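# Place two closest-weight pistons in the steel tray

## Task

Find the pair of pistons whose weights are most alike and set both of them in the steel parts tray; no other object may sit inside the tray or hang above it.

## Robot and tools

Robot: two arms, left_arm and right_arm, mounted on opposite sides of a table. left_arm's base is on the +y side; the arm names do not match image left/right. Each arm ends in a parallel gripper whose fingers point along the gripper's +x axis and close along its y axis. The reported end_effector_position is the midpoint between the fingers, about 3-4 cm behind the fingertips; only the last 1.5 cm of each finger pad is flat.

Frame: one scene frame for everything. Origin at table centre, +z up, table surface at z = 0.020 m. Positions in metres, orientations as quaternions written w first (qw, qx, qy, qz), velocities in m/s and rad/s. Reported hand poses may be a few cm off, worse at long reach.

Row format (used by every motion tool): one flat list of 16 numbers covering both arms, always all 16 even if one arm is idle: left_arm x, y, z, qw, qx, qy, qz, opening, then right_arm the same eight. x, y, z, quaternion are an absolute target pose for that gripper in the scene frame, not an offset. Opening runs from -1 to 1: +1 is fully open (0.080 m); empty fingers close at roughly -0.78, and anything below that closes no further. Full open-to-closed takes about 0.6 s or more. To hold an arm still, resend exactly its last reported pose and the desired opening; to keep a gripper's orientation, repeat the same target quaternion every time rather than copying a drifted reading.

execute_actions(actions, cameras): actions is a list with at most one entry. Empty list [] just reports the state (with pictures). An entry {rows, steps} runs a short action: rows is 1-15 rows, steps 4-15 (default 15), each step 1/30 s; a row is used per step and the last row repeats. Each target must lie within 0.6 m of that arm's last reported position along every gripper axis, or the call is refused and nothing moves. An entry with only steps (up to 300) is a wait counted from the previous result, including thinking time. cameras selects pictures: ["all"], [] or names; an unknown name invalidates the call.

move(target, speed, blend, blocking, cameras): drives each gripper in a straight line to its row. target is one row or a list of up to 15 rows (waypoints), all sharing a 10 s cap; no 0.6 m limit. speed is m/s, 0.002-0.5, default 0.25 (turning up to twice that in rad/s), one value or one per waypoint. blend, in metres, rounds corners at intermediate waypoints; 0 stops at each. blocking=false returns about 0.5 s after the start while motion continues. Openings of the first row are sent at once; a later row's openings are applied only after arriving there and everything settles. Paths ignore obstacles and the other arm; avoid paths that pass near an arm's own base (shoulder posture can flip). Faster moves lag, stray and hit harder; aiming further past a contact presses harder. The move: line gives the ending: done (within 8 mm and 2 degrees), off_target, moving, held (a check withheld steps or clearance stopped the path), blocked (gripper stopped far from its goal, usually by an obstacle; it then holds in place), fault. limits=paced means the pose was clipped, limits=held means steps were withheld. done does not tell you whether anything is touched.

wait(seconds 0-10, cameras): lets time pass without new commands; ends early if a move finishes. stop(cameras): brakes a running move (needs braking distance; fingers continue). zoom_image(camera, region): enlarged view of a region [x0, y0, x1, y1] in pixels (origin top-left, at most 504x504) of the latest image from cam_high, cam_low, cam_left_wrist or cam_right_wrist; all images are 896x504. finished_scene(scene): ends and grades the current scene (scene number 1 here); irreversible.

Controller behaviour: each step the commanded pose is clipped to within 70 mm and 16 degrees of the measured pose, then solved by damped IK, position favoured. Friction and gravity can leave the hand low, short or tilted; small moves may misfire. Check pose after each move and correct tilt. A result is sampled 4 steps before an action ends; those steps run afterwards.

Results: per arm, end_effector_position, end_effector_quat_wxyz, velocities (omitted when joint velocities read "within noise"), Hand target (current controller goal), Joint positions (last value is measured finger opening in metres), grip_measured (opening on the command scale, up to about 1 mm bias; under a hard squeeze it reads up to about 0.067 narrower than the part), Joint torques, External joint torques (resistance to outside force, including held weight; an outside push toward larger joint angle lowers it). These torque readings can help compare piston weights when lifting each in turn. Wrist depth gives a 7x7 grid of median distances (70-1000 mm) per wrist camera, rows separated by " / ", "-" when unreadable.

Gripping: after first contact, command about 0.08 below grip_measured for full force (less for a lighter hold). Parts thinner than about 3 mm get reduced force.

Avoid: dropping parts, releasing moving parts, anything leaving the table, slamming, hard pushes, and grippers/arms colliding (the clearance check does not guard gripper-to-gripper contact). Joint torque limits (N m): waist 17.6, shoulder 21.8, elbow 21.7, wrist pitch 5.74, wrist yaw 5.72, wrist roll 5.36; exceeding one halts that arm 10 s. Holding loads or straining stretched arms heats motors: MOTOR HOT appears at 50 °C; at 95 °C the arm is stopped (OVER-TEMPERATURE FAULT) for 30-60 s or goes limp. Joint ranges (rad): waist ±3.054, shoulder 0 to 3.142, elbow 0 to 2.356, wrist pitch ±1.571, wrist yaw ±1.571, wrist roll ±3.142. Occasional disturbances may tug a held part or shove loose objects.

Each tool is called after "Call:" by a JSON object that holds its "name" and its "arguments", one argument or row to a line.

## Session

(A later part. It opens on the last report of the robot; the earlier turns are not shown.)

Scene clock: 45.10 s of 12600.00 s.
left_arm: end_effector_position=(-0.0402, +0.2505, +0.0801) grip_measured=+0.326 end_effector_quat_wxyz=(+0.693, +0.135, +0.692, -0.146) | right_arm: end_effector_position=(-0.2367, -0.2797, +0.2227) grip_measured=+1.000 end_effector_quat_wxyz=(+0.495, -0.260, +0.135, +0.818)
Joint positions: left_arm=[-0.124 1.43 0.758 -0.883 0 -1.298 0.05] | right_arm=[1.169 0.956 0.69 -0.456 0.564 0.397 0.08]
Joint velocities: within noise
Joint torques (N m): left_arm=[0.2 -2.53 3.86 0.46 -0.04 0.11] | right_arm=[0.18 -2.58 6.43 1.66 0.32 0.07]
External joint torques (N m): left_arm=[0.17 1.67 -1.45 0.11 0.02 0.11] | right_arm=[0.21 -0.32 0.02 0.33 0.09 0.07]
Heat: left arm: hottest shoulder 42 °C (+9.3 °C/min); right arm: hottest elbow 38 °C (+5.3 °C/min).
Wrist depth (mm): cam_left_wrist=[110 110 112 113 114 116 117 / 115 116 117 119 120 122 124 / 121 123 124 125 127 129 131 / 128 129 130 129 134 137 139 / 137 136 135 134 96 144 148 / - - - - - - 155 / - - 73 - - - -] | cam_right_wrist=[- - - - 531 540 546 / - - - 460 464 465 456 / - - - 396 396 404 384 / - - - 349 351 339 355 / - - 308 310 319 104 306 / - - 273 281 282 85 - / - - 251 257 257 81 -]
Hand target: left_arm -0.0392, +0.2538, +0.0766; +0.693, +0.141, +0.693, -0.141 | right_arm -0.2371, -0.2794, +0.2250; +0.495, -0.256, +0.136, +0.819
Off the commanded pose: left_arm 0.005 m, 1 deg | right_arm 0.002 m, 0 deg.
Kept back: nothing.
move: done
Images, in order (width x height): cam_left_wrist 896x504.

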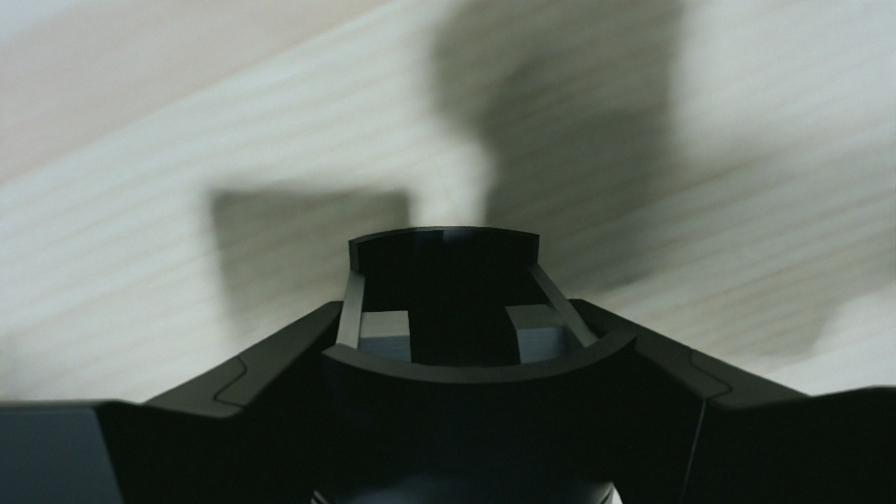

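Call:
{"name": "move", "arguments": {
  "target": [
    [-0.0392, 0.2538, 0.15, 0.6929, 0.141, 0.6929, -0.141, 0.05, -0.2371, -0.2794, 0.2251, 0.495, -0.256, 0.136, 0.819, 1],
    [0.1666, 0.1535, 0.195, 0.6861, -0.1711, 0.6861, 0.1711, 0.05, -0.2371, -0.2794, 0.2251, 0.495, -0.256, 0.136, 0.819, 1]
  ],
  "speed": [0.2,0.35],
  "blend": [0.03,0],
  "cameras": ["cam_high","cam_low","cam_left_wrist"]
}}

Call:
{"name": "zoom_image", "arguments": {
  "camera": "cam_low",
  "region": [410, 200, 690, 450]
}}

Scene clock: 47.83 s of 12600.00 s.
left_arm: end_effector_position=(+0.1650, +0.1558, +0.1939) grip_measured=+0.326 end_effector_quat_wxyz=(-0.686, +0.168, -0.687, -0.171) | right_arm: end_effector_position=(-0.2367, -0.2797, +0.2227) grip_measured=+1.000 end_effector_quat_wxyz=(+0.495, -0.260, +0.135, +0.818)
Joint positions: left_arm=[0.528 1.9 1.737 -1.413 0 -1.532 0.05] | right_arm=[1.169 0.956 0.69 -0.456 0.564 0.397 0.08]
Joint velocities: within noise
Joint torques (N m): left_arm=[0.03 -6.36 6.89 0.2 -0.04 -0.13] | right_arm=[-0.08 -2.77 6.45 1.63 0.32 0.06]
External joint torques (N m): left_arm=[0.06 1.79 1.2 -0.11 0.01 -0.13] | right_arm=[-0.1 -0.57 0.09 0.32 0.1 0.05]
Heat: left arm: hottest shoulder 41 °C (+7.5 °C/min); right arm: hottest elbow 38 °C (+5.0 °C/min).
Wrist depth (mm): cam_left_wrist=[210 180 136 140 156 215 216 / 222 190 148 149 166 226 227 / 234 204 173 174 175 239 240 / 247 243 181 129 183 254 254 / 262 261 - 134 95 266 269 / 275 - - - - - 281 / - - 73 - - - -] | cam_right_wrist=[- - - - 541 534 549 / - - - 461 468 464 481 / - - - 399 400 401 384 / - - - 351 351 339 354 / - - 308 311 320 104 305 / - - 274 282 283 85 - / - - 251 258 258 81 -]
Hand target: left_arm +0.1667, +0.1535, +0.1951; +0.686, -0.171, +0.686, +0.171 | right_arm -0.2371, -0.2794, +0.2250; +0.495, -0.256, +0.136, +0.819
Off the commanded pose: left_arm 0.003 m, 0 deg | right_arm 0.002 m, 0 deg.
Kept back: nothing.
move: done
Images, in order (width x height): cam_high 896x504, cam_low 896x504, cam_left_wrist 896x504.

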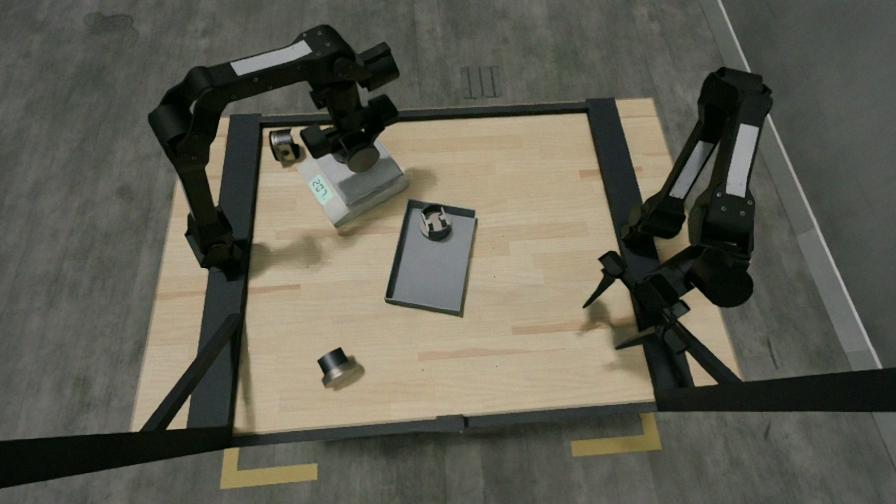

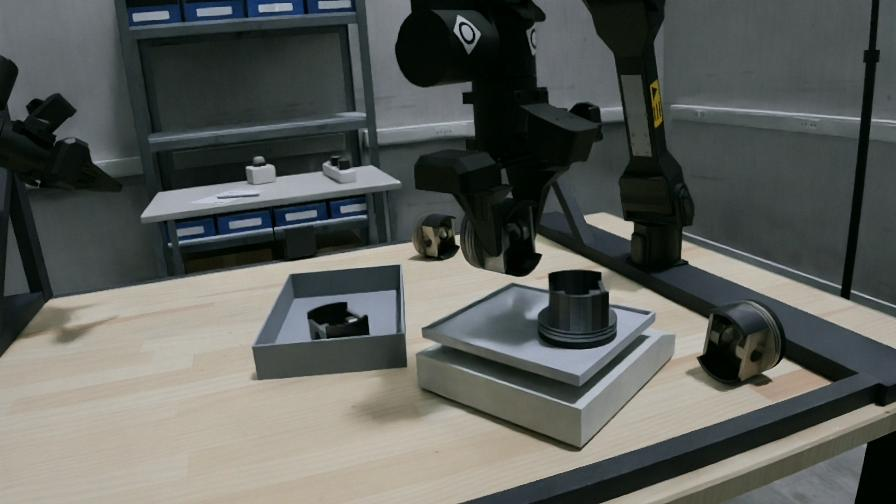

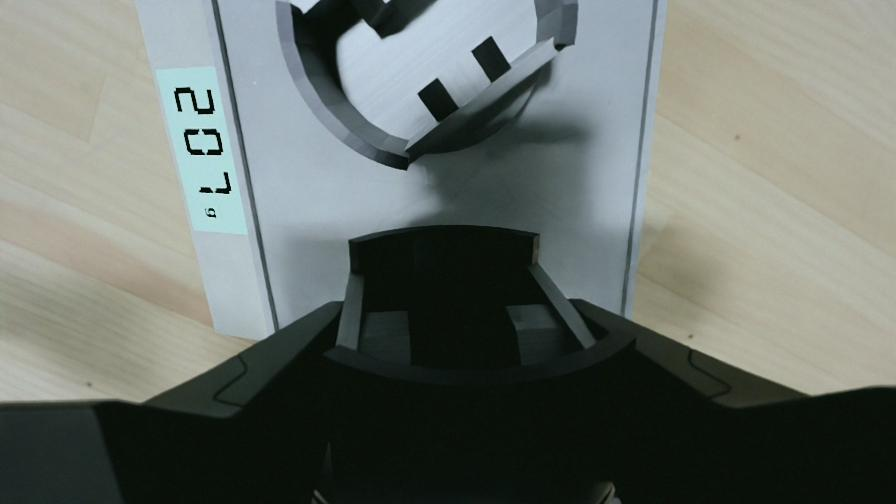

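Scaled by 1.800.

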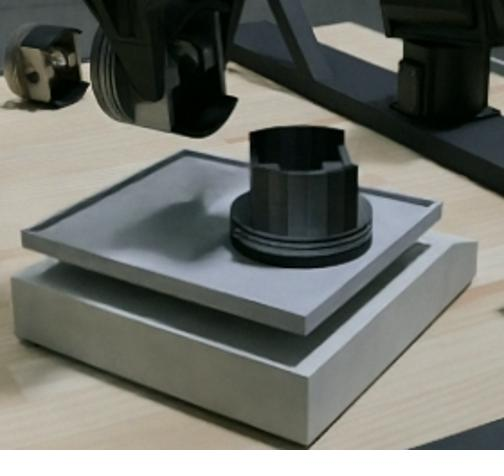

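Call:
{"name": "move", "arguments": {
  "target": [
    [0.165, 0.1545, 0.155, 0.6861, -0.1711, 0.6861, 0.1711, 0.05, -0.2371, -0.2794, 0.2251, 0.495, -0.256, 0.136, 0.819, 1],
    [0.165, 0.1545, 0.142, 0.6861, -0.1711, 0.6861, 0.1711, 0.05, -0.2371, -0.2794, 0.2251, 0.495, -0.256, 0.136, 0.819, 1]
  ],
  "speed": [0.12,0.04],
  "cameras": ["cam_high","cam_low","cam_left_wrist"]
}}

Call:
{"name": "zoom_image", "arguments": {
  "camera": "cam_low",
  "region": [410, 200, 690, 450]
}}

Call:
{"name": "zoom_image", "arguments": {
  "camera": "cam_high",
  "region": [290, 110, 420, 240]
}}

Scene clock: 49.07 s of 12600.00 s.
left_arm: end_effector_position=(+0.1661, +0.1535, +0.1458) grip_measured=+0.326 end_effector_quat_wxyz=(-0.687, +0.174, -0.685, -0.167) | right_arm: end_effector_position=(-0.2367, -0.2797, +0.2227) grip_measured=+1.000 end_effector_quat_wxyz=(+0.495, -0.260, +0.135, +0.818)
Joint positions: left_arm=[0.527 1.9 1.547 -1.207 0 -1.535 0.05] | right_arm=[1.169 0.956 0.69 -0.456 0.564 0.397 0.08]
Joint velocities: within noise
Joint torques (N m): left_arm=[-0.17 -6.63 4.52 0.51 -0.03 -0.13] | right_arm=[-0.02 -2.76 6.48 1.69 0.31 0.11]
External joint torques (N m): left_arm=[-0.22 1.54 -1.12 0.21 0.02 -0.12] | right_arm=[-0.03 -0.54 0.11 0.37 0.09 0.11]
Heat: left arm: hottest shoulder 41 °C (+7.3 °C/min); right arm: hottest elbow 38 °C (+4.9 °C/min).
Wrist depth (mm): cam_left_wrist=[- - 97 97 98 116 174 / 144 - 101 81 120 122 183 / 156 125 86 126 127 188 194 / 193 131 131 129 133 199 205 / 207 139 136 134 95 211 218 / 215 - - - - - 228 / - - 74 - - - -] | cam_right_wrist=[- - - - 535 540 548 / - - - 461 463 464 474 / - - - 397 402 405 385 / - - - 349 351 343 357 / - - 309 310 320 104 304 / - - 274 282 282 85 - / - - 250 256 258 81 -]
Hand target: left_arm +0.1649, +0.1546, +0.1420; +0.686, -0.171, +0.686, +0.171 | right_arm -0.2371, -0.2794, +0.2250; +0.495, -0.256, +0.136, +0.819
Off the commanded pose: left_arm 0.004 m, 1 deg | right_arm 0.002 m, 0 deg.
Kept back: nothing.
move: done
Images, in order (width x height): cam_high 896x504, cam_low 896x504, cam_left_wrist 896x504.

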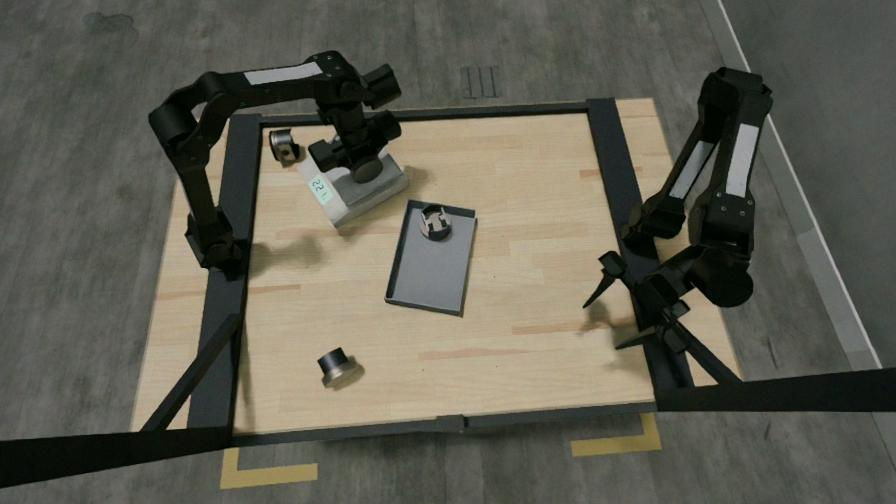

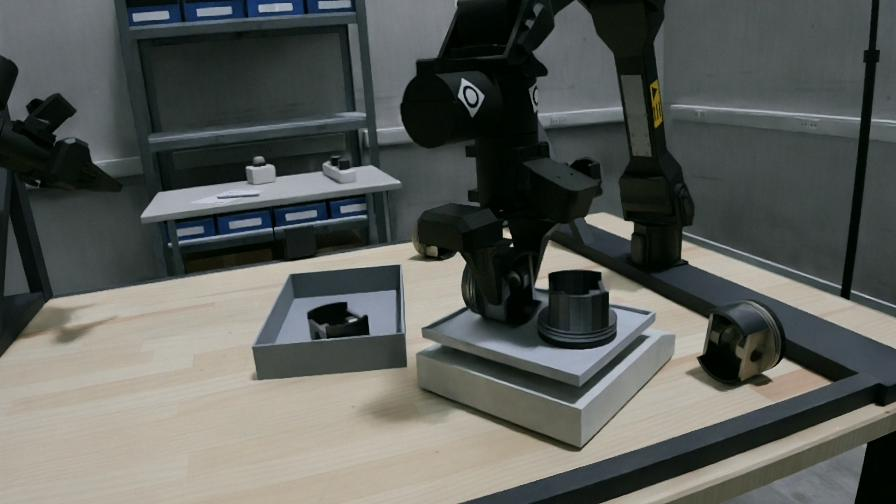

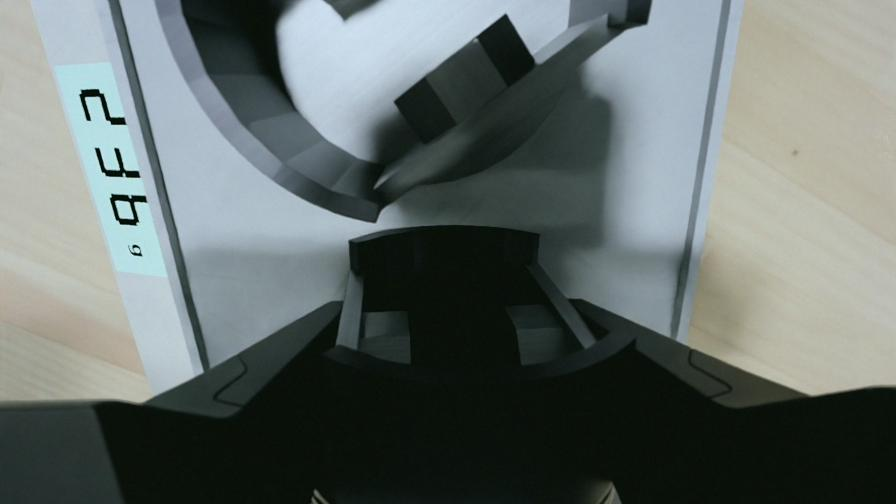

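Scaled by 1.800.

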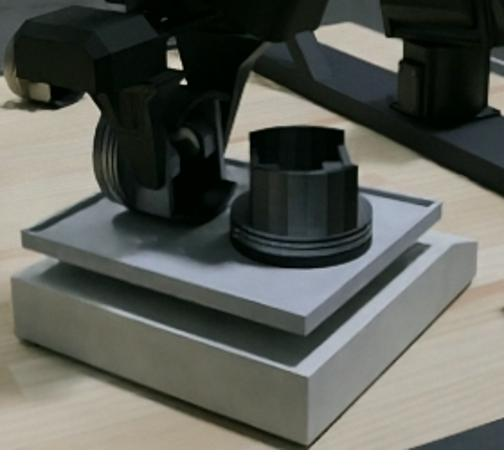

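Scaled by 3.877.

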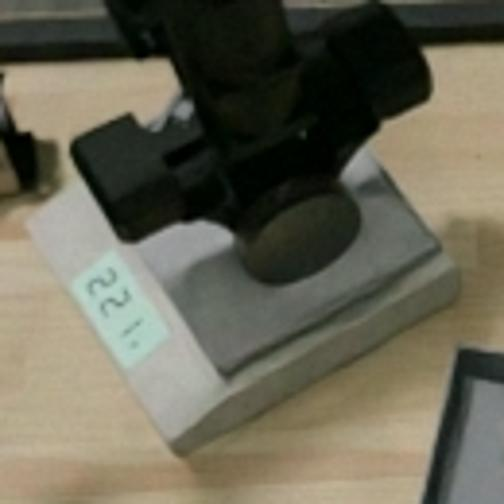

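Call:
{"name": "move", "arguments": {
  "target": [
    [0.165, 0.1545, 0.141, 0.6861, -0.1711, 0.6861, 0.1711, 0.05, -0.2371, -0.2794, 0.2251, 0.495, -0.256, 0.136, 0.819, 1],
    [0.165, 0.1545, 0.141, 0.6861, -0.1711, 0.6861, 0.1711, 0.48, -0.2371, -0.2794, 0.2251, 0.495, -0.256, 0.136, 0.819, 1],
    [0.165, 0.1545, 0.21, 0.6861, -0.1711, 0.6861, 0.1711, 0.48, -0.2371, -0.2794, 0.2251, 0.495, -0.256, 0.136, 0.819, 1]
  ],
  "speed": [0.03,0.05,0.12],
  "cameras": ["cam_high","cam_low","cam_left_wrist"]
}}

Call:
{"name": "zoom_image", "arguments": {
  "camera": "cam_high",
  "region": [290, 110, 420, 240]
}}

Scene clock: 51.50 s of 12600.00 s.
left_arm: end_effector_position=(+0.1646, +0.1563, +0.2101) grip_measured=+0.477 end_effector_quat_wxyz=(-0.686, +0.170, -0.686, -0.170) | right_arm: end_effector_position=(-0.2367, -0.2797, +0.2227) grip_measured=+1.000 end_effector_quat_wxyz=(+0.495, -0.260, +0.135, +0.818)
Joint positions: left_arm=[0.527 1.9 1.803 -1.473 0 -1.535 0.056] | right_arm=[1.169 0.956 0.69 -0.456 0.564 0.397 0.08]
Joint velocities: within noise
Joint torques (N m): left_arm=[-0.18 -6.26 6.37 0.22 -0.04 -0.12] | right_arm=[0.03 -2.7 6.28 1.66 0.33 0.12]
External joint torques (N m): left_arm=[-0.23 1.84 0.73 -0.09 0.02 -0.12] | right_arm=[0.01 -0.44 -0.21 0.31 0.11 0.12]
Heat: left arm: hottest shoulder 41 °C (+7.0 °C/min); right arm: hottest elbow 38 °C (+4.7 °C/min).
Wrist depth (mm): cam_left_wrist=[225 198 158 157 172 231 233 / 237 209 177 161 182 244 244 / 250 244 190 189 192 256 258 / 264 261 199 129 204 272 275 / 281 278 147 134 153 288 291 / - - 299 301 92 79 305 / - - 324 318 281 - -] | cam_right_wrist=[- - - - 533 538 541 / - - - 461 467 470 470 / - - - 398 400 405 383 / - - - 347 356 341 353 / - - 308 312 320 104 304 / - - 275 280 282 84 - / - - 251 258 258 81 -]
Hand target: left_arm +0.1649, +0.1545, +0.2100; +0.686, -0.171, +0.686, +0.171 | right_arm -0.2371, -0.2794, +0.2250; +0.495, -0.256, +0.136, +0.819
Off the commanded pose: left_arm 0.002 m, 0 deg | right_arm 0.002 m, 0 deg.
Kept back: nothing.
move: done
Images, in order (width x height): cam_high 896x504, cam_low 896x504, cam_left_wrist 896x504.

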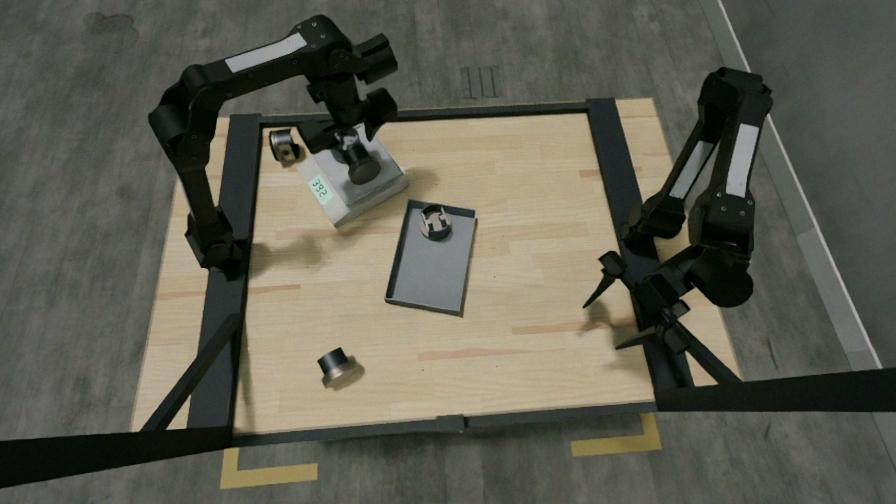

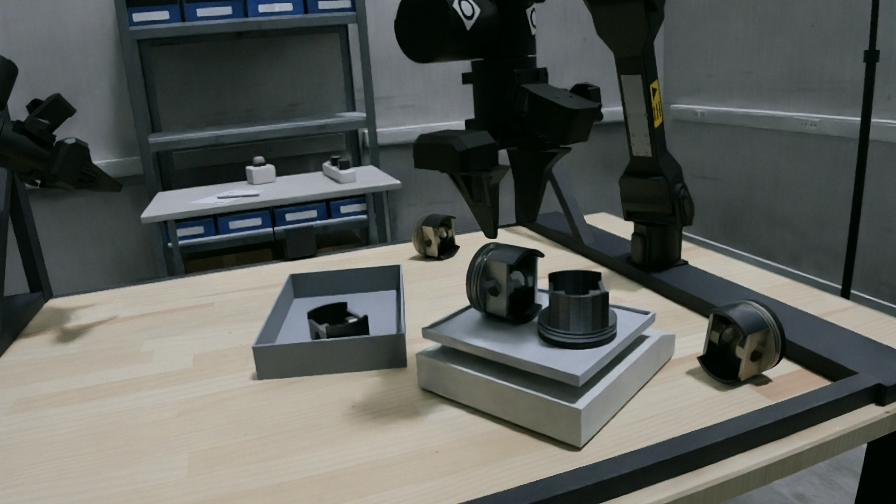

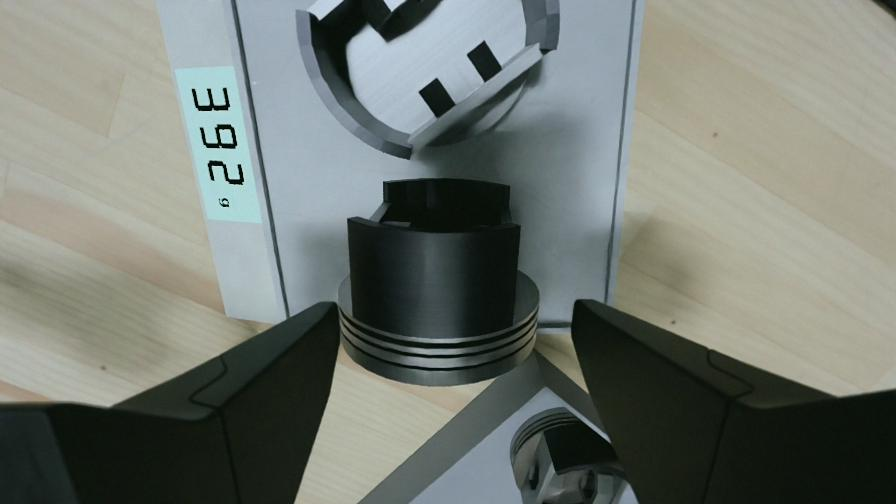

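Scaled by 3.877.

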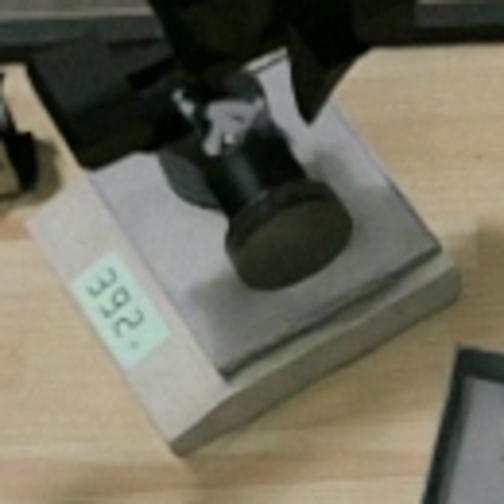

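Call:
{"name": "move", "arguments": {
  "target": [
    [0.165, 0.1545, 0.1425, 0.6861, -0.1711, 0.6861, 0.1711, 0.48, -0.2371, -0.2794, 0.2251, 0.495, -0.256, 0.136, 0.819, 1],
    [0.165, 0.1545, 0.1425, 0.6861, -0.1711, 0.6861, 0.1711, 0.05, -0.2371, -0.2794, 0.2251, 0.495, -0.256, 0.136, 0.819, 1],
    [0.155, 0.148, 0.185, 0.6861, -0.1711, 0.6861, 0.1711, 0.05, -0.2371, -0.2794, 0.2251, 0.495, -0.256, 0.136, 0.819, 1],
    [-0.035, 0.012, 0.165, 0.7007, 0.0954, 0.7007, -0.0954, 0.05, -0.2371, -0.2794, 0.2251, 0.495, -0.256, 0.136, 0.819, 1]
  ],
  "speed": [0.12,0.1,0.2,0.3],
  "blend": [0,0,0.02,0],
  "cameras": ["cam_high","cam_low","cam_left_wrist"]
}}

Call:
{"name": "zoom_image", "arguments": {
  "camera": "cam_high",
  "region": [290, 110, 500, 330]
}}

Scene clock: 53.73 s of 12600.00 s.
left_arm: end_effector_position=(+0.1705, +0.1447, +0.1929) grip_measured=+0.477 end_effector_quat_wxyz=(-0.698, +0.221, -0.671, -0.119) | right_arm: end_effector_position=(-0.2367, -0.2797, +0.2227) grip_measured=+1.000 end_effector_quat_wxyz=(+0.495, -0.260, +0.135, +0.818)
Joint positions: left_arm=[0.526 1.814 1.613 -1.22 0.002 -1.536 0.056] | right_arm=[1.169 0.956 0.69 -0.456 0.564 0.397 0.08]
Joint velocities: within noise
Joint torques (N m): left_arm=[-0.06 -4.99 4.32 0.58 -0.06 0.02] | right_arm=[-0.06 -2.42 6.05 1.58 0.25 0.03]
External joint torques (N m): left_arm=[-0.06 2.81 -1.68 0 -0.01 0.01] | right_arm=[-0.07 -0.23 -0.33 0.26 0.04 0.03]
Heat: left arm: hottest shoulder 41 °C (+6.7 °C/min); right arm: hottest elbow 38 °C (+4.5 °C/min).
Wrist depth (mm): cam_left_wrist=[160 133 138 140 225 239 240 / 169 151 141 168 236 253 268 / 185 161 169 177 253 268 285 / 214 169 109 188 270 286 305 / 230 181 111 163 204 303 328 / - - 117 259 92 79 347 / - - 290 279 261 - -] | cam_right_wrist=[- - - - 530 540 548 / - - - 463 460 469 474 / - - - 393 396 401 382 / - - - 349 351 339 354 / - - 311 311 318 104 306 / - - 275 282 283 84 - / - - 250 257 258 81 -]
Hand target: left_arm +0.1696, +0.1463, +0.1845; +0.696, -0.212, +0.674, +0.128 | right_arm -0.2367, -0.2797, +0.2227; +0.495, -0.260, +0.135, +0.818
Off the commanded pose: left_arm 0.246 m, 44 deg | right_arm 0.002 m, 0 deg.
Kept back: nothing.
move: blocked (left_arm; both arms now hold where they are); path passed 1 of 4 targets; target 2's new opening was not sent
Images, in order (width x height): cam_high 896x504, cam_low 896x504, cam_left_wrist 896x504.

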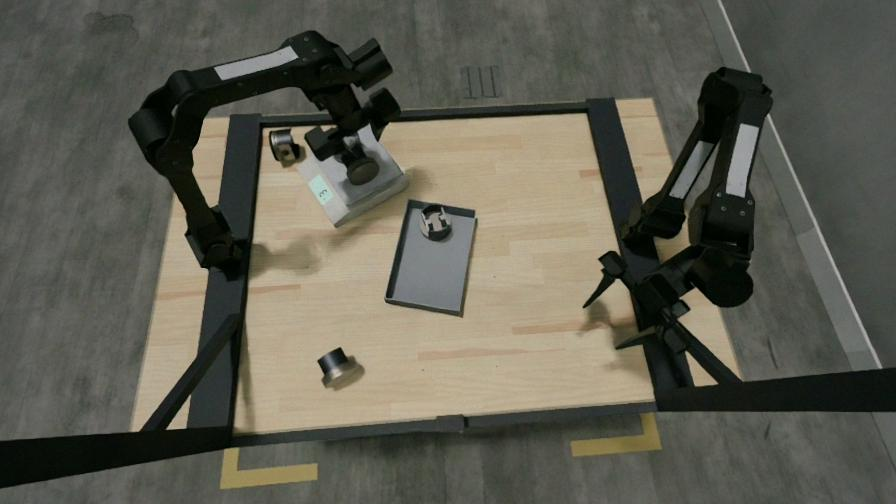

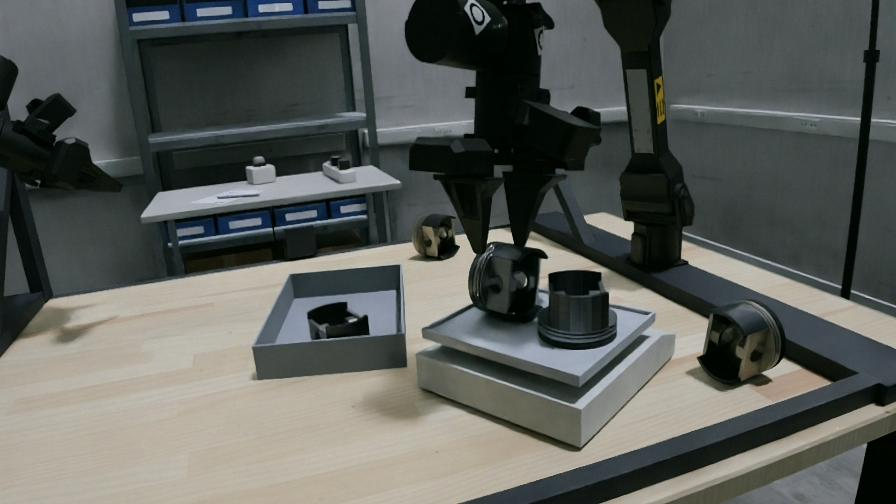

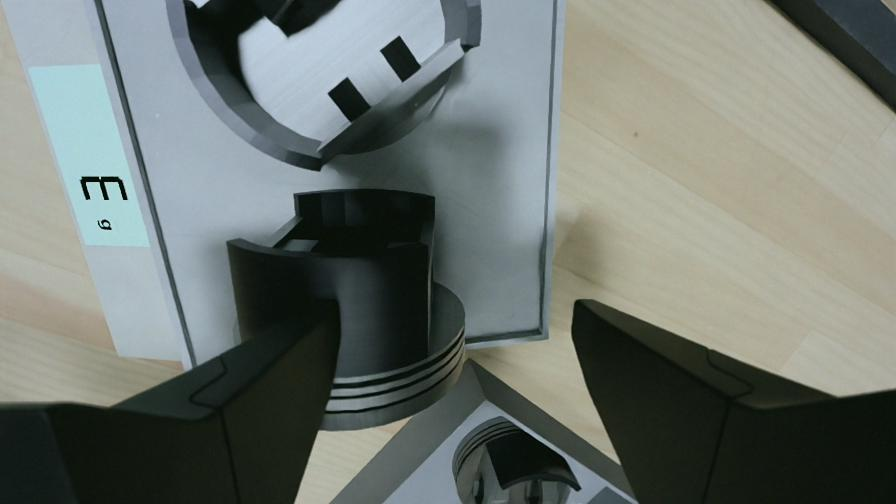

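Scaled by 2.291.

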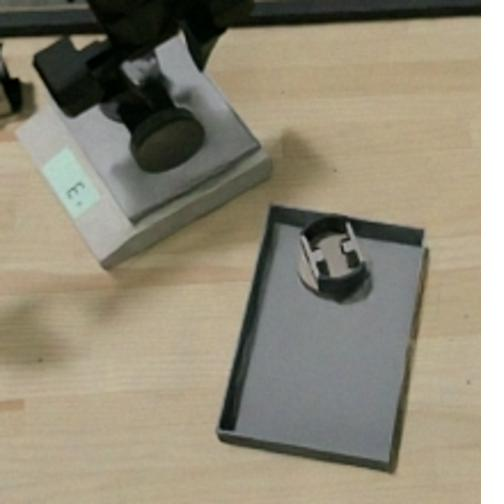

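Call:
{"name": "move", "arguments": {
  "target": [
    [0.165, 0.1545, 0.23, 0.6861, -0.1711, 0.6861, 0.1711, 0.6, -0.2371, -0.2794, 0.2251, 0.495, -0.256, 0.136, 0.819, 1]
  ],
  "speed": [0.1],
  "cameras": ["cam_high","cam_low","cam_left_wrist"]
}}

Call:
{"name": "zoom_image", "arguments": {
  "camera": "cam_high",
  "region": [290, 110, 420, 240]
}}

Scene clock: 54.93 s of 12600.00 s.
left_arm: end_effector_position=(+0.1639, +0.1561, +0.2316) grip_measured=+0.597 end_effector_quat_wxyz=(-0.686, +0.172, -0.687, -0.168) | right_arm: end_effector_position=(-0.2367, -0.2797, +0.2227) grip_measured=+1.000 end_effector_quat_wxyz=(+0.495, -0.260, +0.135, +0.818)
Joint positions: left_arm=[0.526 1.912 1.906 -1.559 0.002 -1.536 0.062] | right_arm=[1.169 0.956 0.69 -0.456 0.564 0.397 0.08]
Joint velocities: within noise
Joint torques (N m): left_arm=[-0.1 -5.86 6.36 0.23 -0.13 -0.1] | right_arm=[-0.04 -2.61 6.64 1.62 0.33 0.08]
External joint torques (N m): left_arm=[-0.1 2.29 0.78 -0.09 -0.08 -0.1] | right_arm=[-0.03 -0.38 0.25 0.3 0.1 0.07]
Heat: left arm: hottest shoulder 41 °C (+6.6 °C/min); right arm: hottest elbow 38 °C (+4.4 °C/min).
Wrist depth (mm): cam_left_wrist=[243 222 180 175 194 252 255 / 256 252 199 184 206 266 269 / 271 269 208 210 217 281 284 / 285 287 153 184 232 299 302 / 303 301 157 311 237 311 321 / - - 324 326 277 78 334 / - - 348 352 313 80 -] | cam_right_wrist=[- - - - 530 536 549 / - - - 458 467 470 476 / - - - 396 399 406 384 / - - - 351 349 338 353 / - - 310 310 319 104 305 / - - 273 283 283 84 - / - - 252 257 257 81 -]
Hand target: left_arm +0.1650, +0.1545, +0.2299; +0.686, -0.171, +0.686, +0.171 | right_arm -0.2371, -0.2794, +0.2250; +0.495, -0.256, +0.136, +0.819
Off the commanded pose: left_arm 0.003 m, 0 deg | right_arm 0.002 m, 0 deg.
Kept back: nothing.
move: done
Images, in order (width x height): cam_high 896x504, cam_low 896x504, cam_left_wrist 896x504.

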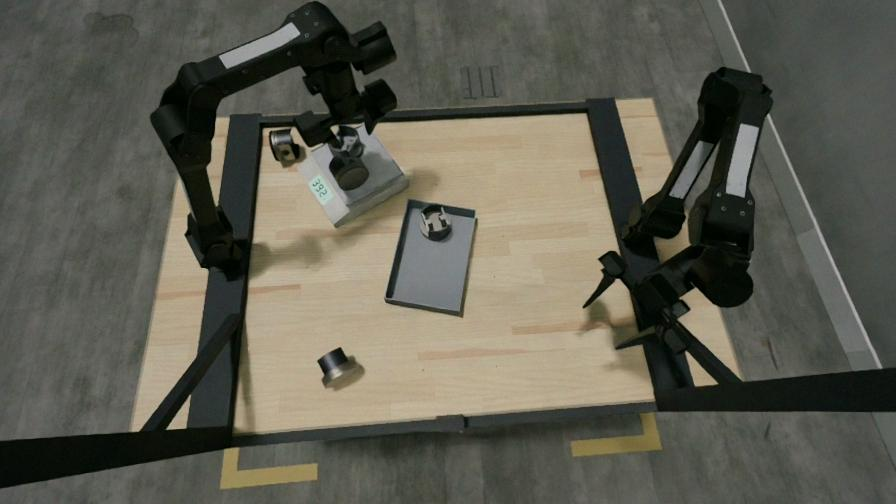

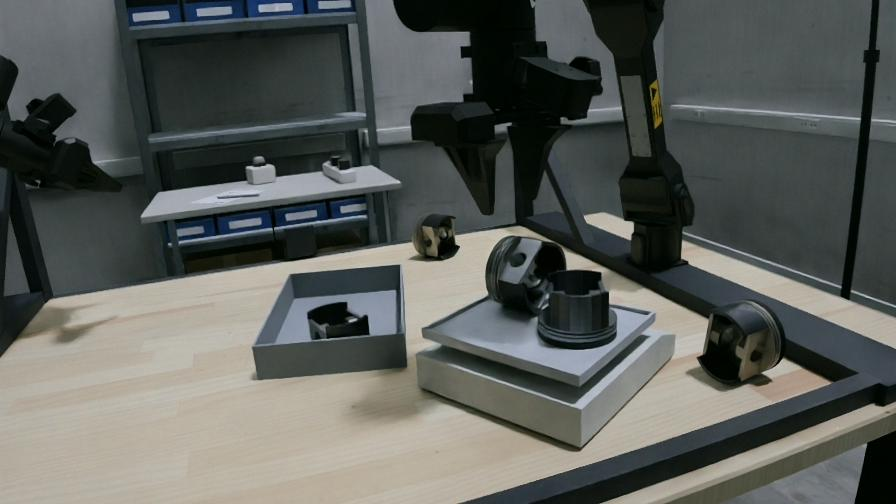

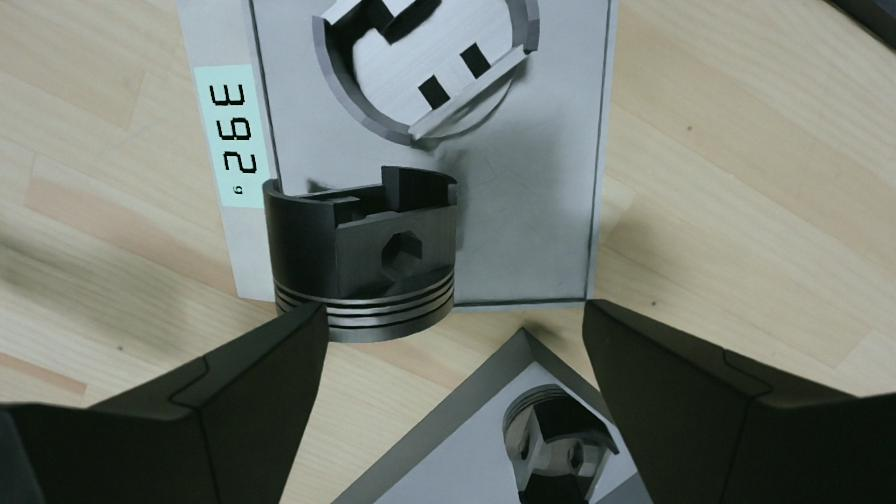

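Scaled by 3.877.

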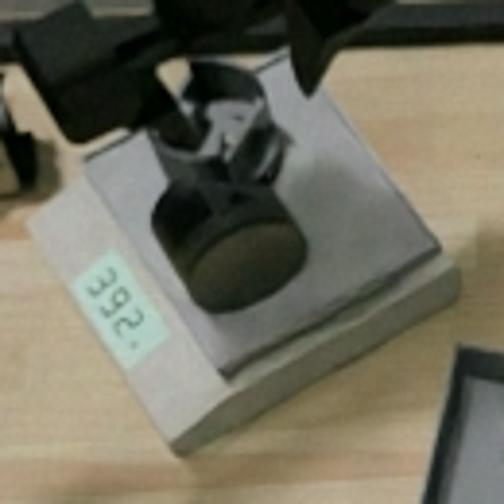

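Call:
{"name": "wait", "arguments": {
  "seconds": 1.5,
  "cameras": ["cam_left_wrist","cam_low"]
}}

Call:
{"name": "zoom_image", "arguments": {
  "camera": "cam_low",
  "region": [410, 200, 690, 450]
}}

Scene clock: 56.60 s of 12600.00 s.
left_arm: end_effector_position=(+0.1638, +0.1562, +0.2316) grip_measured=+0.597 end_effector_quat_wxyz=(-0.686, +0.172, -0.687, -0.169) | right_arm: end_effector_position=(-0.2367, -0.2797, +0.2227) grip_measured=+1.000 end_effector_quat_wxyz=(+0.495, -0.260, +0.135, +0.818)
Joint positions: left_arm=[0.526 1.913 1.907 -1.561 0.002 -1.536 0.062] | right_arm=[1.169 0.956 0.69 -0.456 0.564 0.397 0.08]
Joint velocities: within noise
Joint torques (N m): left_arm=[-0.11 -5.83 6.26 0.24 -0.13 -0.1] | right_arm=[0.06 -2.68 6.46 1.67 0.33 0.07]
External joint torques (N m): left_arm=[-0.06 2.27 0.73 -0.07 -0.09 -0.1] | right_arm=[0.05 -0.49 0.14 0.37 0.11 0.06]
Heat: left arm: hottest shoulder 41 °C (+6.4 °C/min); right arm: hottest elbow 38 °C (+4.2 °C/min).
Wrist depth (mm): cam_left_wrist=[244 223 186 175 192 251 253 / 256 252 196 184 205 265 267 / 271 266 160 213 217 280 282 / 286 284 158 226 230 295 298 / 304 301 260 310 233 312 318 / - - 325 327 277 78 332 / - - 347 353 317 80 -] | cam_right_wrist=[- - - - 531 539 544 / - - - 459 459 470 476 / - - - 396 400 406 385 / - - - 349 351 340 355 / - - 308 311 321 104 305 / - - 276 283 284 85 - / - - 251 258 258 81 -]
Hand target: left_arm +0.1650, +0.1546, +0.2301; +0.686, -0.171, +0.686, +0.171 | right_arm -0.2371, -0.2794, +0.2250; +0.495, -0.256, +0.136, +0.819
Off the commanded pose: left_arm 0.003 m, 0 deg | right_arm 0.002 m, 0 deg.
Steps of this call (1-50: nothing new was sent). Readings (end_effector_position of left_arm | right_arm):
1: (+0.1639, +0.1562, +0.2313) | (-0.2367, -0.2797, +0.2227)
2: (+0.1639, +0.1562, +0.2314) | (-0.2367, -0.2797, +0.2227)
4: (+0.1638, +0.1562, +0.2314) | (-0.2367, -0.2797, +0.2227)
8: (+0.1639, +0.1561, +0.2316) | (-0.2367, -0.2797, +0.2227)
50: the state above
Images, in order (width x height): cam_low 896x504, cam_left_wrist 896x504.

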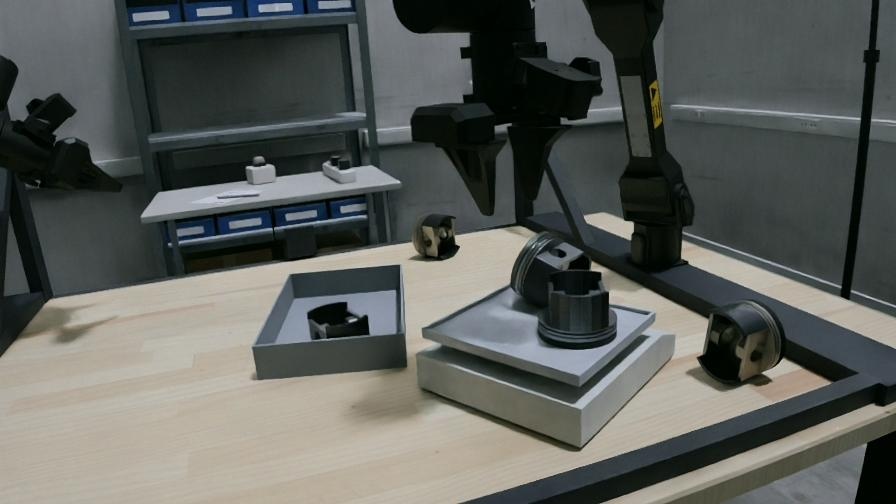

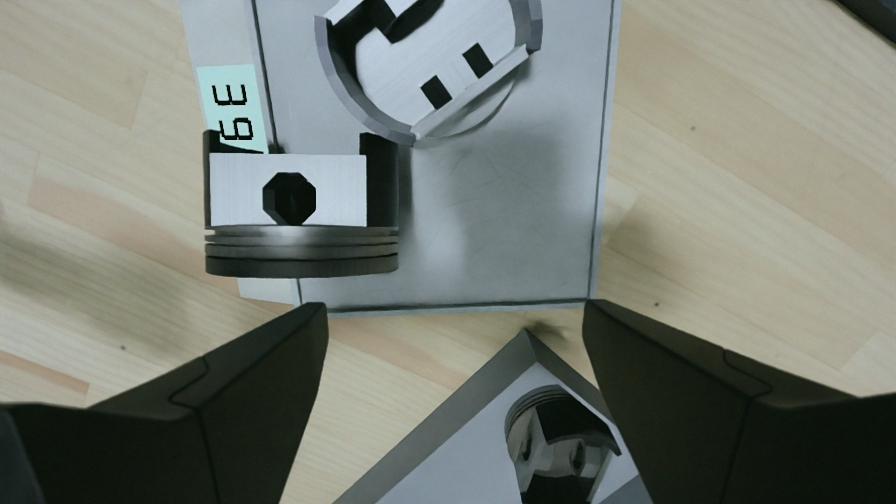

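Scaled by 1.800.

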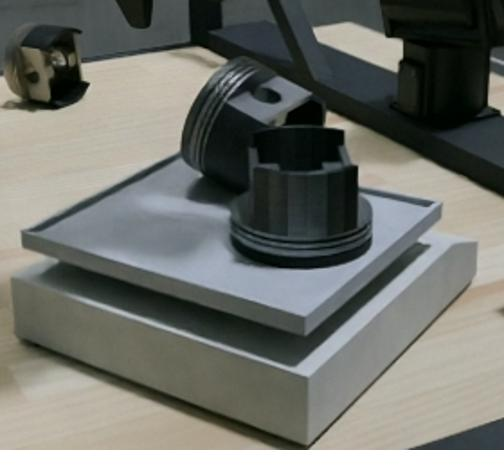

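Call:
{"name": "move", "arguments": {
  "target": [
    [0.128, 0.198, 0.205, 0.6861, -0.1711, 0.6861, 0.1711, 1, -0.2371, -0.2794, 0.2251, 0.495, -0.256, 0.136, 0.819, 1]
  ],
  "speed": [0.15],
  "cameras": ["cam_low","cam_left_wrist"]
}}

Call:
{"name": "zoom_image", "arguments": {
  "camera": "cam_low",
  "region": [410, 200, 690, 450]
}}

Scene clock: 58.10 s of 12600.00 s.
left_arm: end_effector_position=(+0.1299, +0.1962, +0.2054) grip_measured=+1.000 end_effector_quat_wxyz=(-0.685, +0.172, -0.687, -0.170) end_effector_velocity=(+0.001, +0.003, -0.002) end_effector_angular_velocity=(+0.006, -0.005, +0.024) | right_arm: end_effector_position=(-0.2367, -0.2797, +0.2227) grip_measured=+1.000 end_effector_quat_wxyz=(+0.495, -0.260, +0.135, +0.818)
Joint positions: left_arm=[0.495 1.691 1.526 -1.405 0.002 -1.57 0.08] | right_arm=[1.169 0.956 0.69 -0.456 0.564 0.397 0.08]
Joint velocities: left_arm=[0.002 -0.007 -0.017 0.007 -0.007 -0.022 0] | right_arm=[within noise]
Joint torques (N m): left_arm=[-0.39 -6.7 4.21 0.43 -0.13 -0.14] | right_arm=[0.09 -2.65 6.35 1.7 0.32 0.07]
External joint torques (N m): left_arm=[-0.44 -0.08 -1.47 0.13 -0.08 -0.14] | right_arm=[0.1 -0.45 0.01 0.39 0.09 0.07]
Heat: left arm: hottest shoulder 41 °C (+6.2 °C/min); right arm: hottest elbow 38 °C (+4.1 °C/min).
Wrist depth (mm): cam_left_wrist=[222 223 194 168 153 169 229 / 234 235 206 177 160 180 243 / 246 247 221 134 188 193 256 / 260 261 257 128 201 202 272 / 276 272 279 284 210 208 290 / - - 298 301 295 93 - / - - 320 314 318 79 -] | cam_right_wrist=[- - - - 530 542 544 / - - - 460 462 470 476 / - - - 395 399 403 382 / - - - 347 353 339 354 / - - 309 313 319 104 306 / - - 275 281 281 84 - / - - 251 257 259 81 -]
Hand target: left_arm +0.1281, +0.1980, +0.2050; +0.686, -0.171, +0.686, +0.171 | right_arm -0.2371, -0.2794, +0.2250; +0.495, -0.256, +0.136, +0.819
Off the commanded pose: left_arm 0.003 m, 0 deg | right_arm 0.002 m, 0 deg.
Kept back: nothing.
move: done
Images, in order (width x height): cam_low 896x504, cam_left_wrist 896x504.

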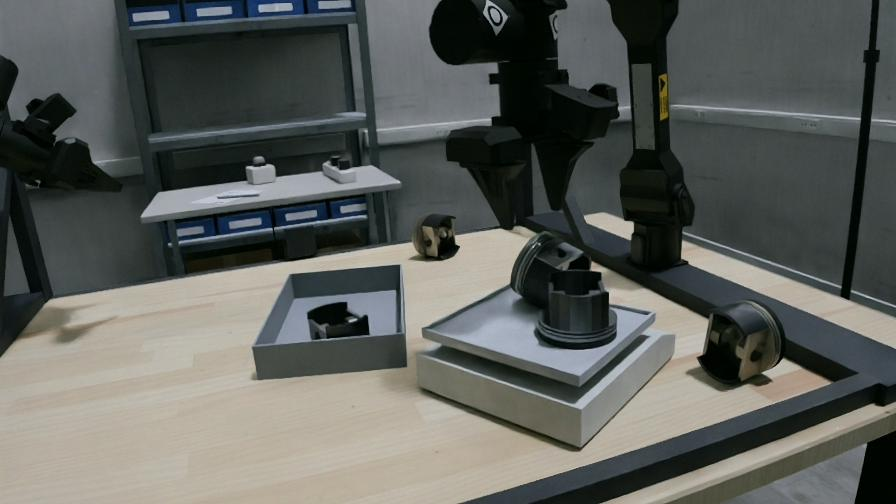

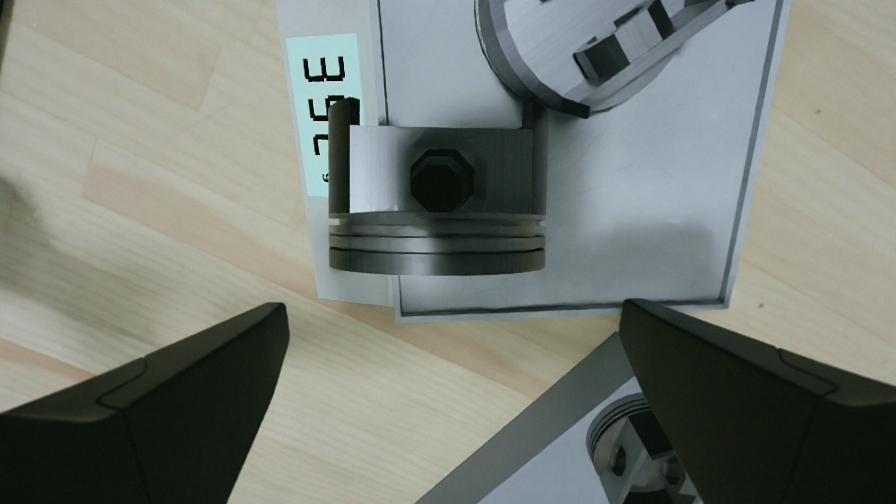

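Scaled by 1.800.

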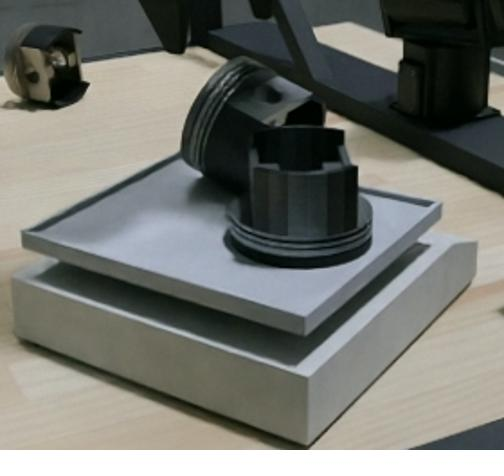

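Call:
{"name": "move", "arguments": {
  "target": [
    [0.1296, 0.2003, 0.168, 0.6861, -0.1711, 0.6861, 0.1711, 1, -0.2371, -0.2794, 0.2251, 0.495, -0.256, 0.136, 0.819, 1]
  ],
  "speed": [0.1],
  "cameras": ["cam_low","cam_left_wrist"]
}}

Scene clock: 59.20 s of 12600.00 s.
left_arm: end_effector_position=(+0.1294, +0.1975, +0.1687) grip_measured=+1.000 end_effector_quat_wxyz=(-0.685, +0.172, -0.687, -0.170) | right_arm: end_effector_position=(-0.2367, -0.2797, +0.2227) grip_measured=+1.000 end_effector_quat_wxyz=(+0.495, -0.260, +0.135, +0.818)
Joint positions: left_arm=[0.496 1.685 1.374 -1.258 0.002 -1.569 0.08] | right_arm=[1.169 0.956 0.69 -0.456 0.564 0.397 0.08]
Joint velocities: within noise
Joint torques (N m): left_arm=[0.31 -6.48 4.3 0.44 -0.13 0.14] | right_arm=[-0.03 -2.63 6.5 1.64 0.27 0.08]
External joint torques (N m): left_arm=[0.31 0.14 -1.46 0.11 -0.08 0.14] | right_arm=[0 -0.35 0.05 0.3 0.04 0.08]
Heat: left arm: hottest shoulder 41 °C (+6.1 °C/min); right arm: hottest elbow 38 °C (+4.1 °C/min).
Wrist depth (mm): cam_left_wrist=[190 190 159 135 119 106 139 / 199 200 165 143 117 145 147 / 209 211 96 98 99 153 214 / 221 223 97 98 100 162 229 / 234 231 100 89 167 168 244 / - - 255 256 258 93 - / - - 272 274 256 79 -] | cam_right_wrist=[- - - - 532 547 545 / - - - 463 460 467 474 / - - - 399 399 400 379 / - - - 352 352 340 353 / - - 310 310 319 104 305 / - - 274 281 283 84 - / - - 251 258 259 81 -]
Hand target: left_arm +0.1296, +0.2003, +0.1680; +0.686, -0.171, +0.686, +0.171 | right_arm -0.2371, -0.2794, +0.2250; +0.495, -0.256, +0.136, +0.819
Off the commanded pose: left_arm 0.003 m, 0 deg | right_arm 0.002 m, 0 deg.
Kept back: nothing.
move: done
Images, in order (width x height): cam_low 896x504, cam_left_wrist 896x504.

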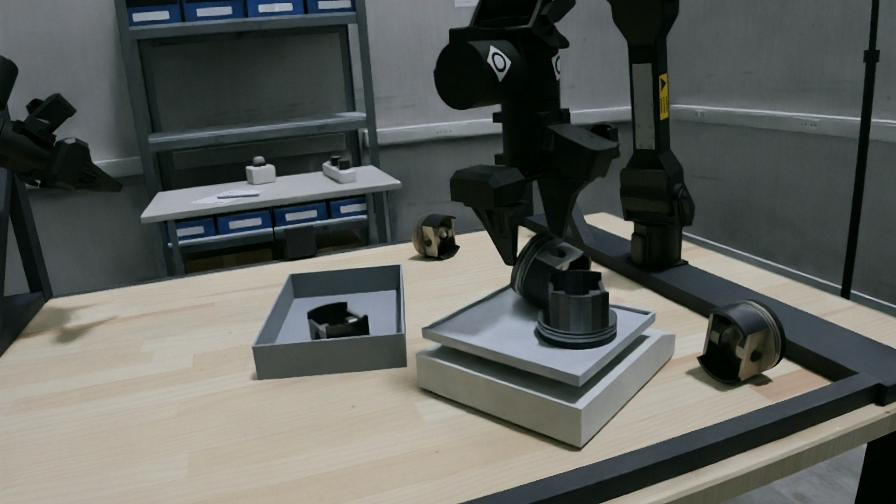

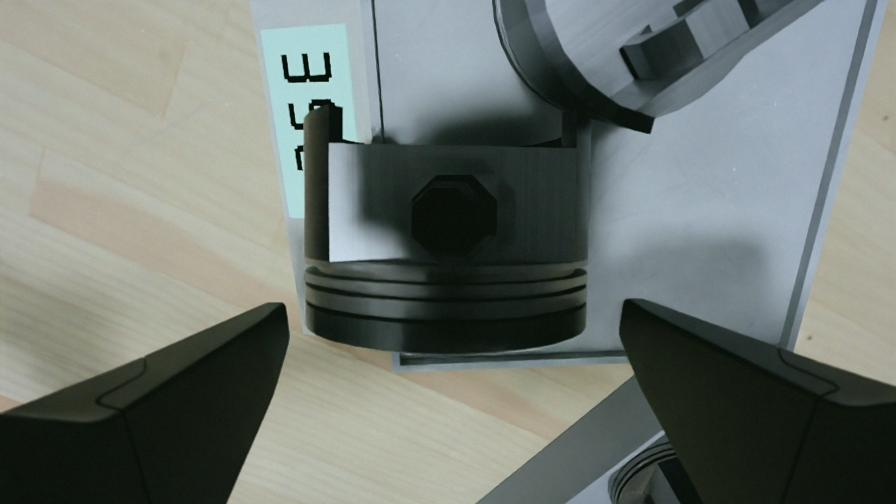

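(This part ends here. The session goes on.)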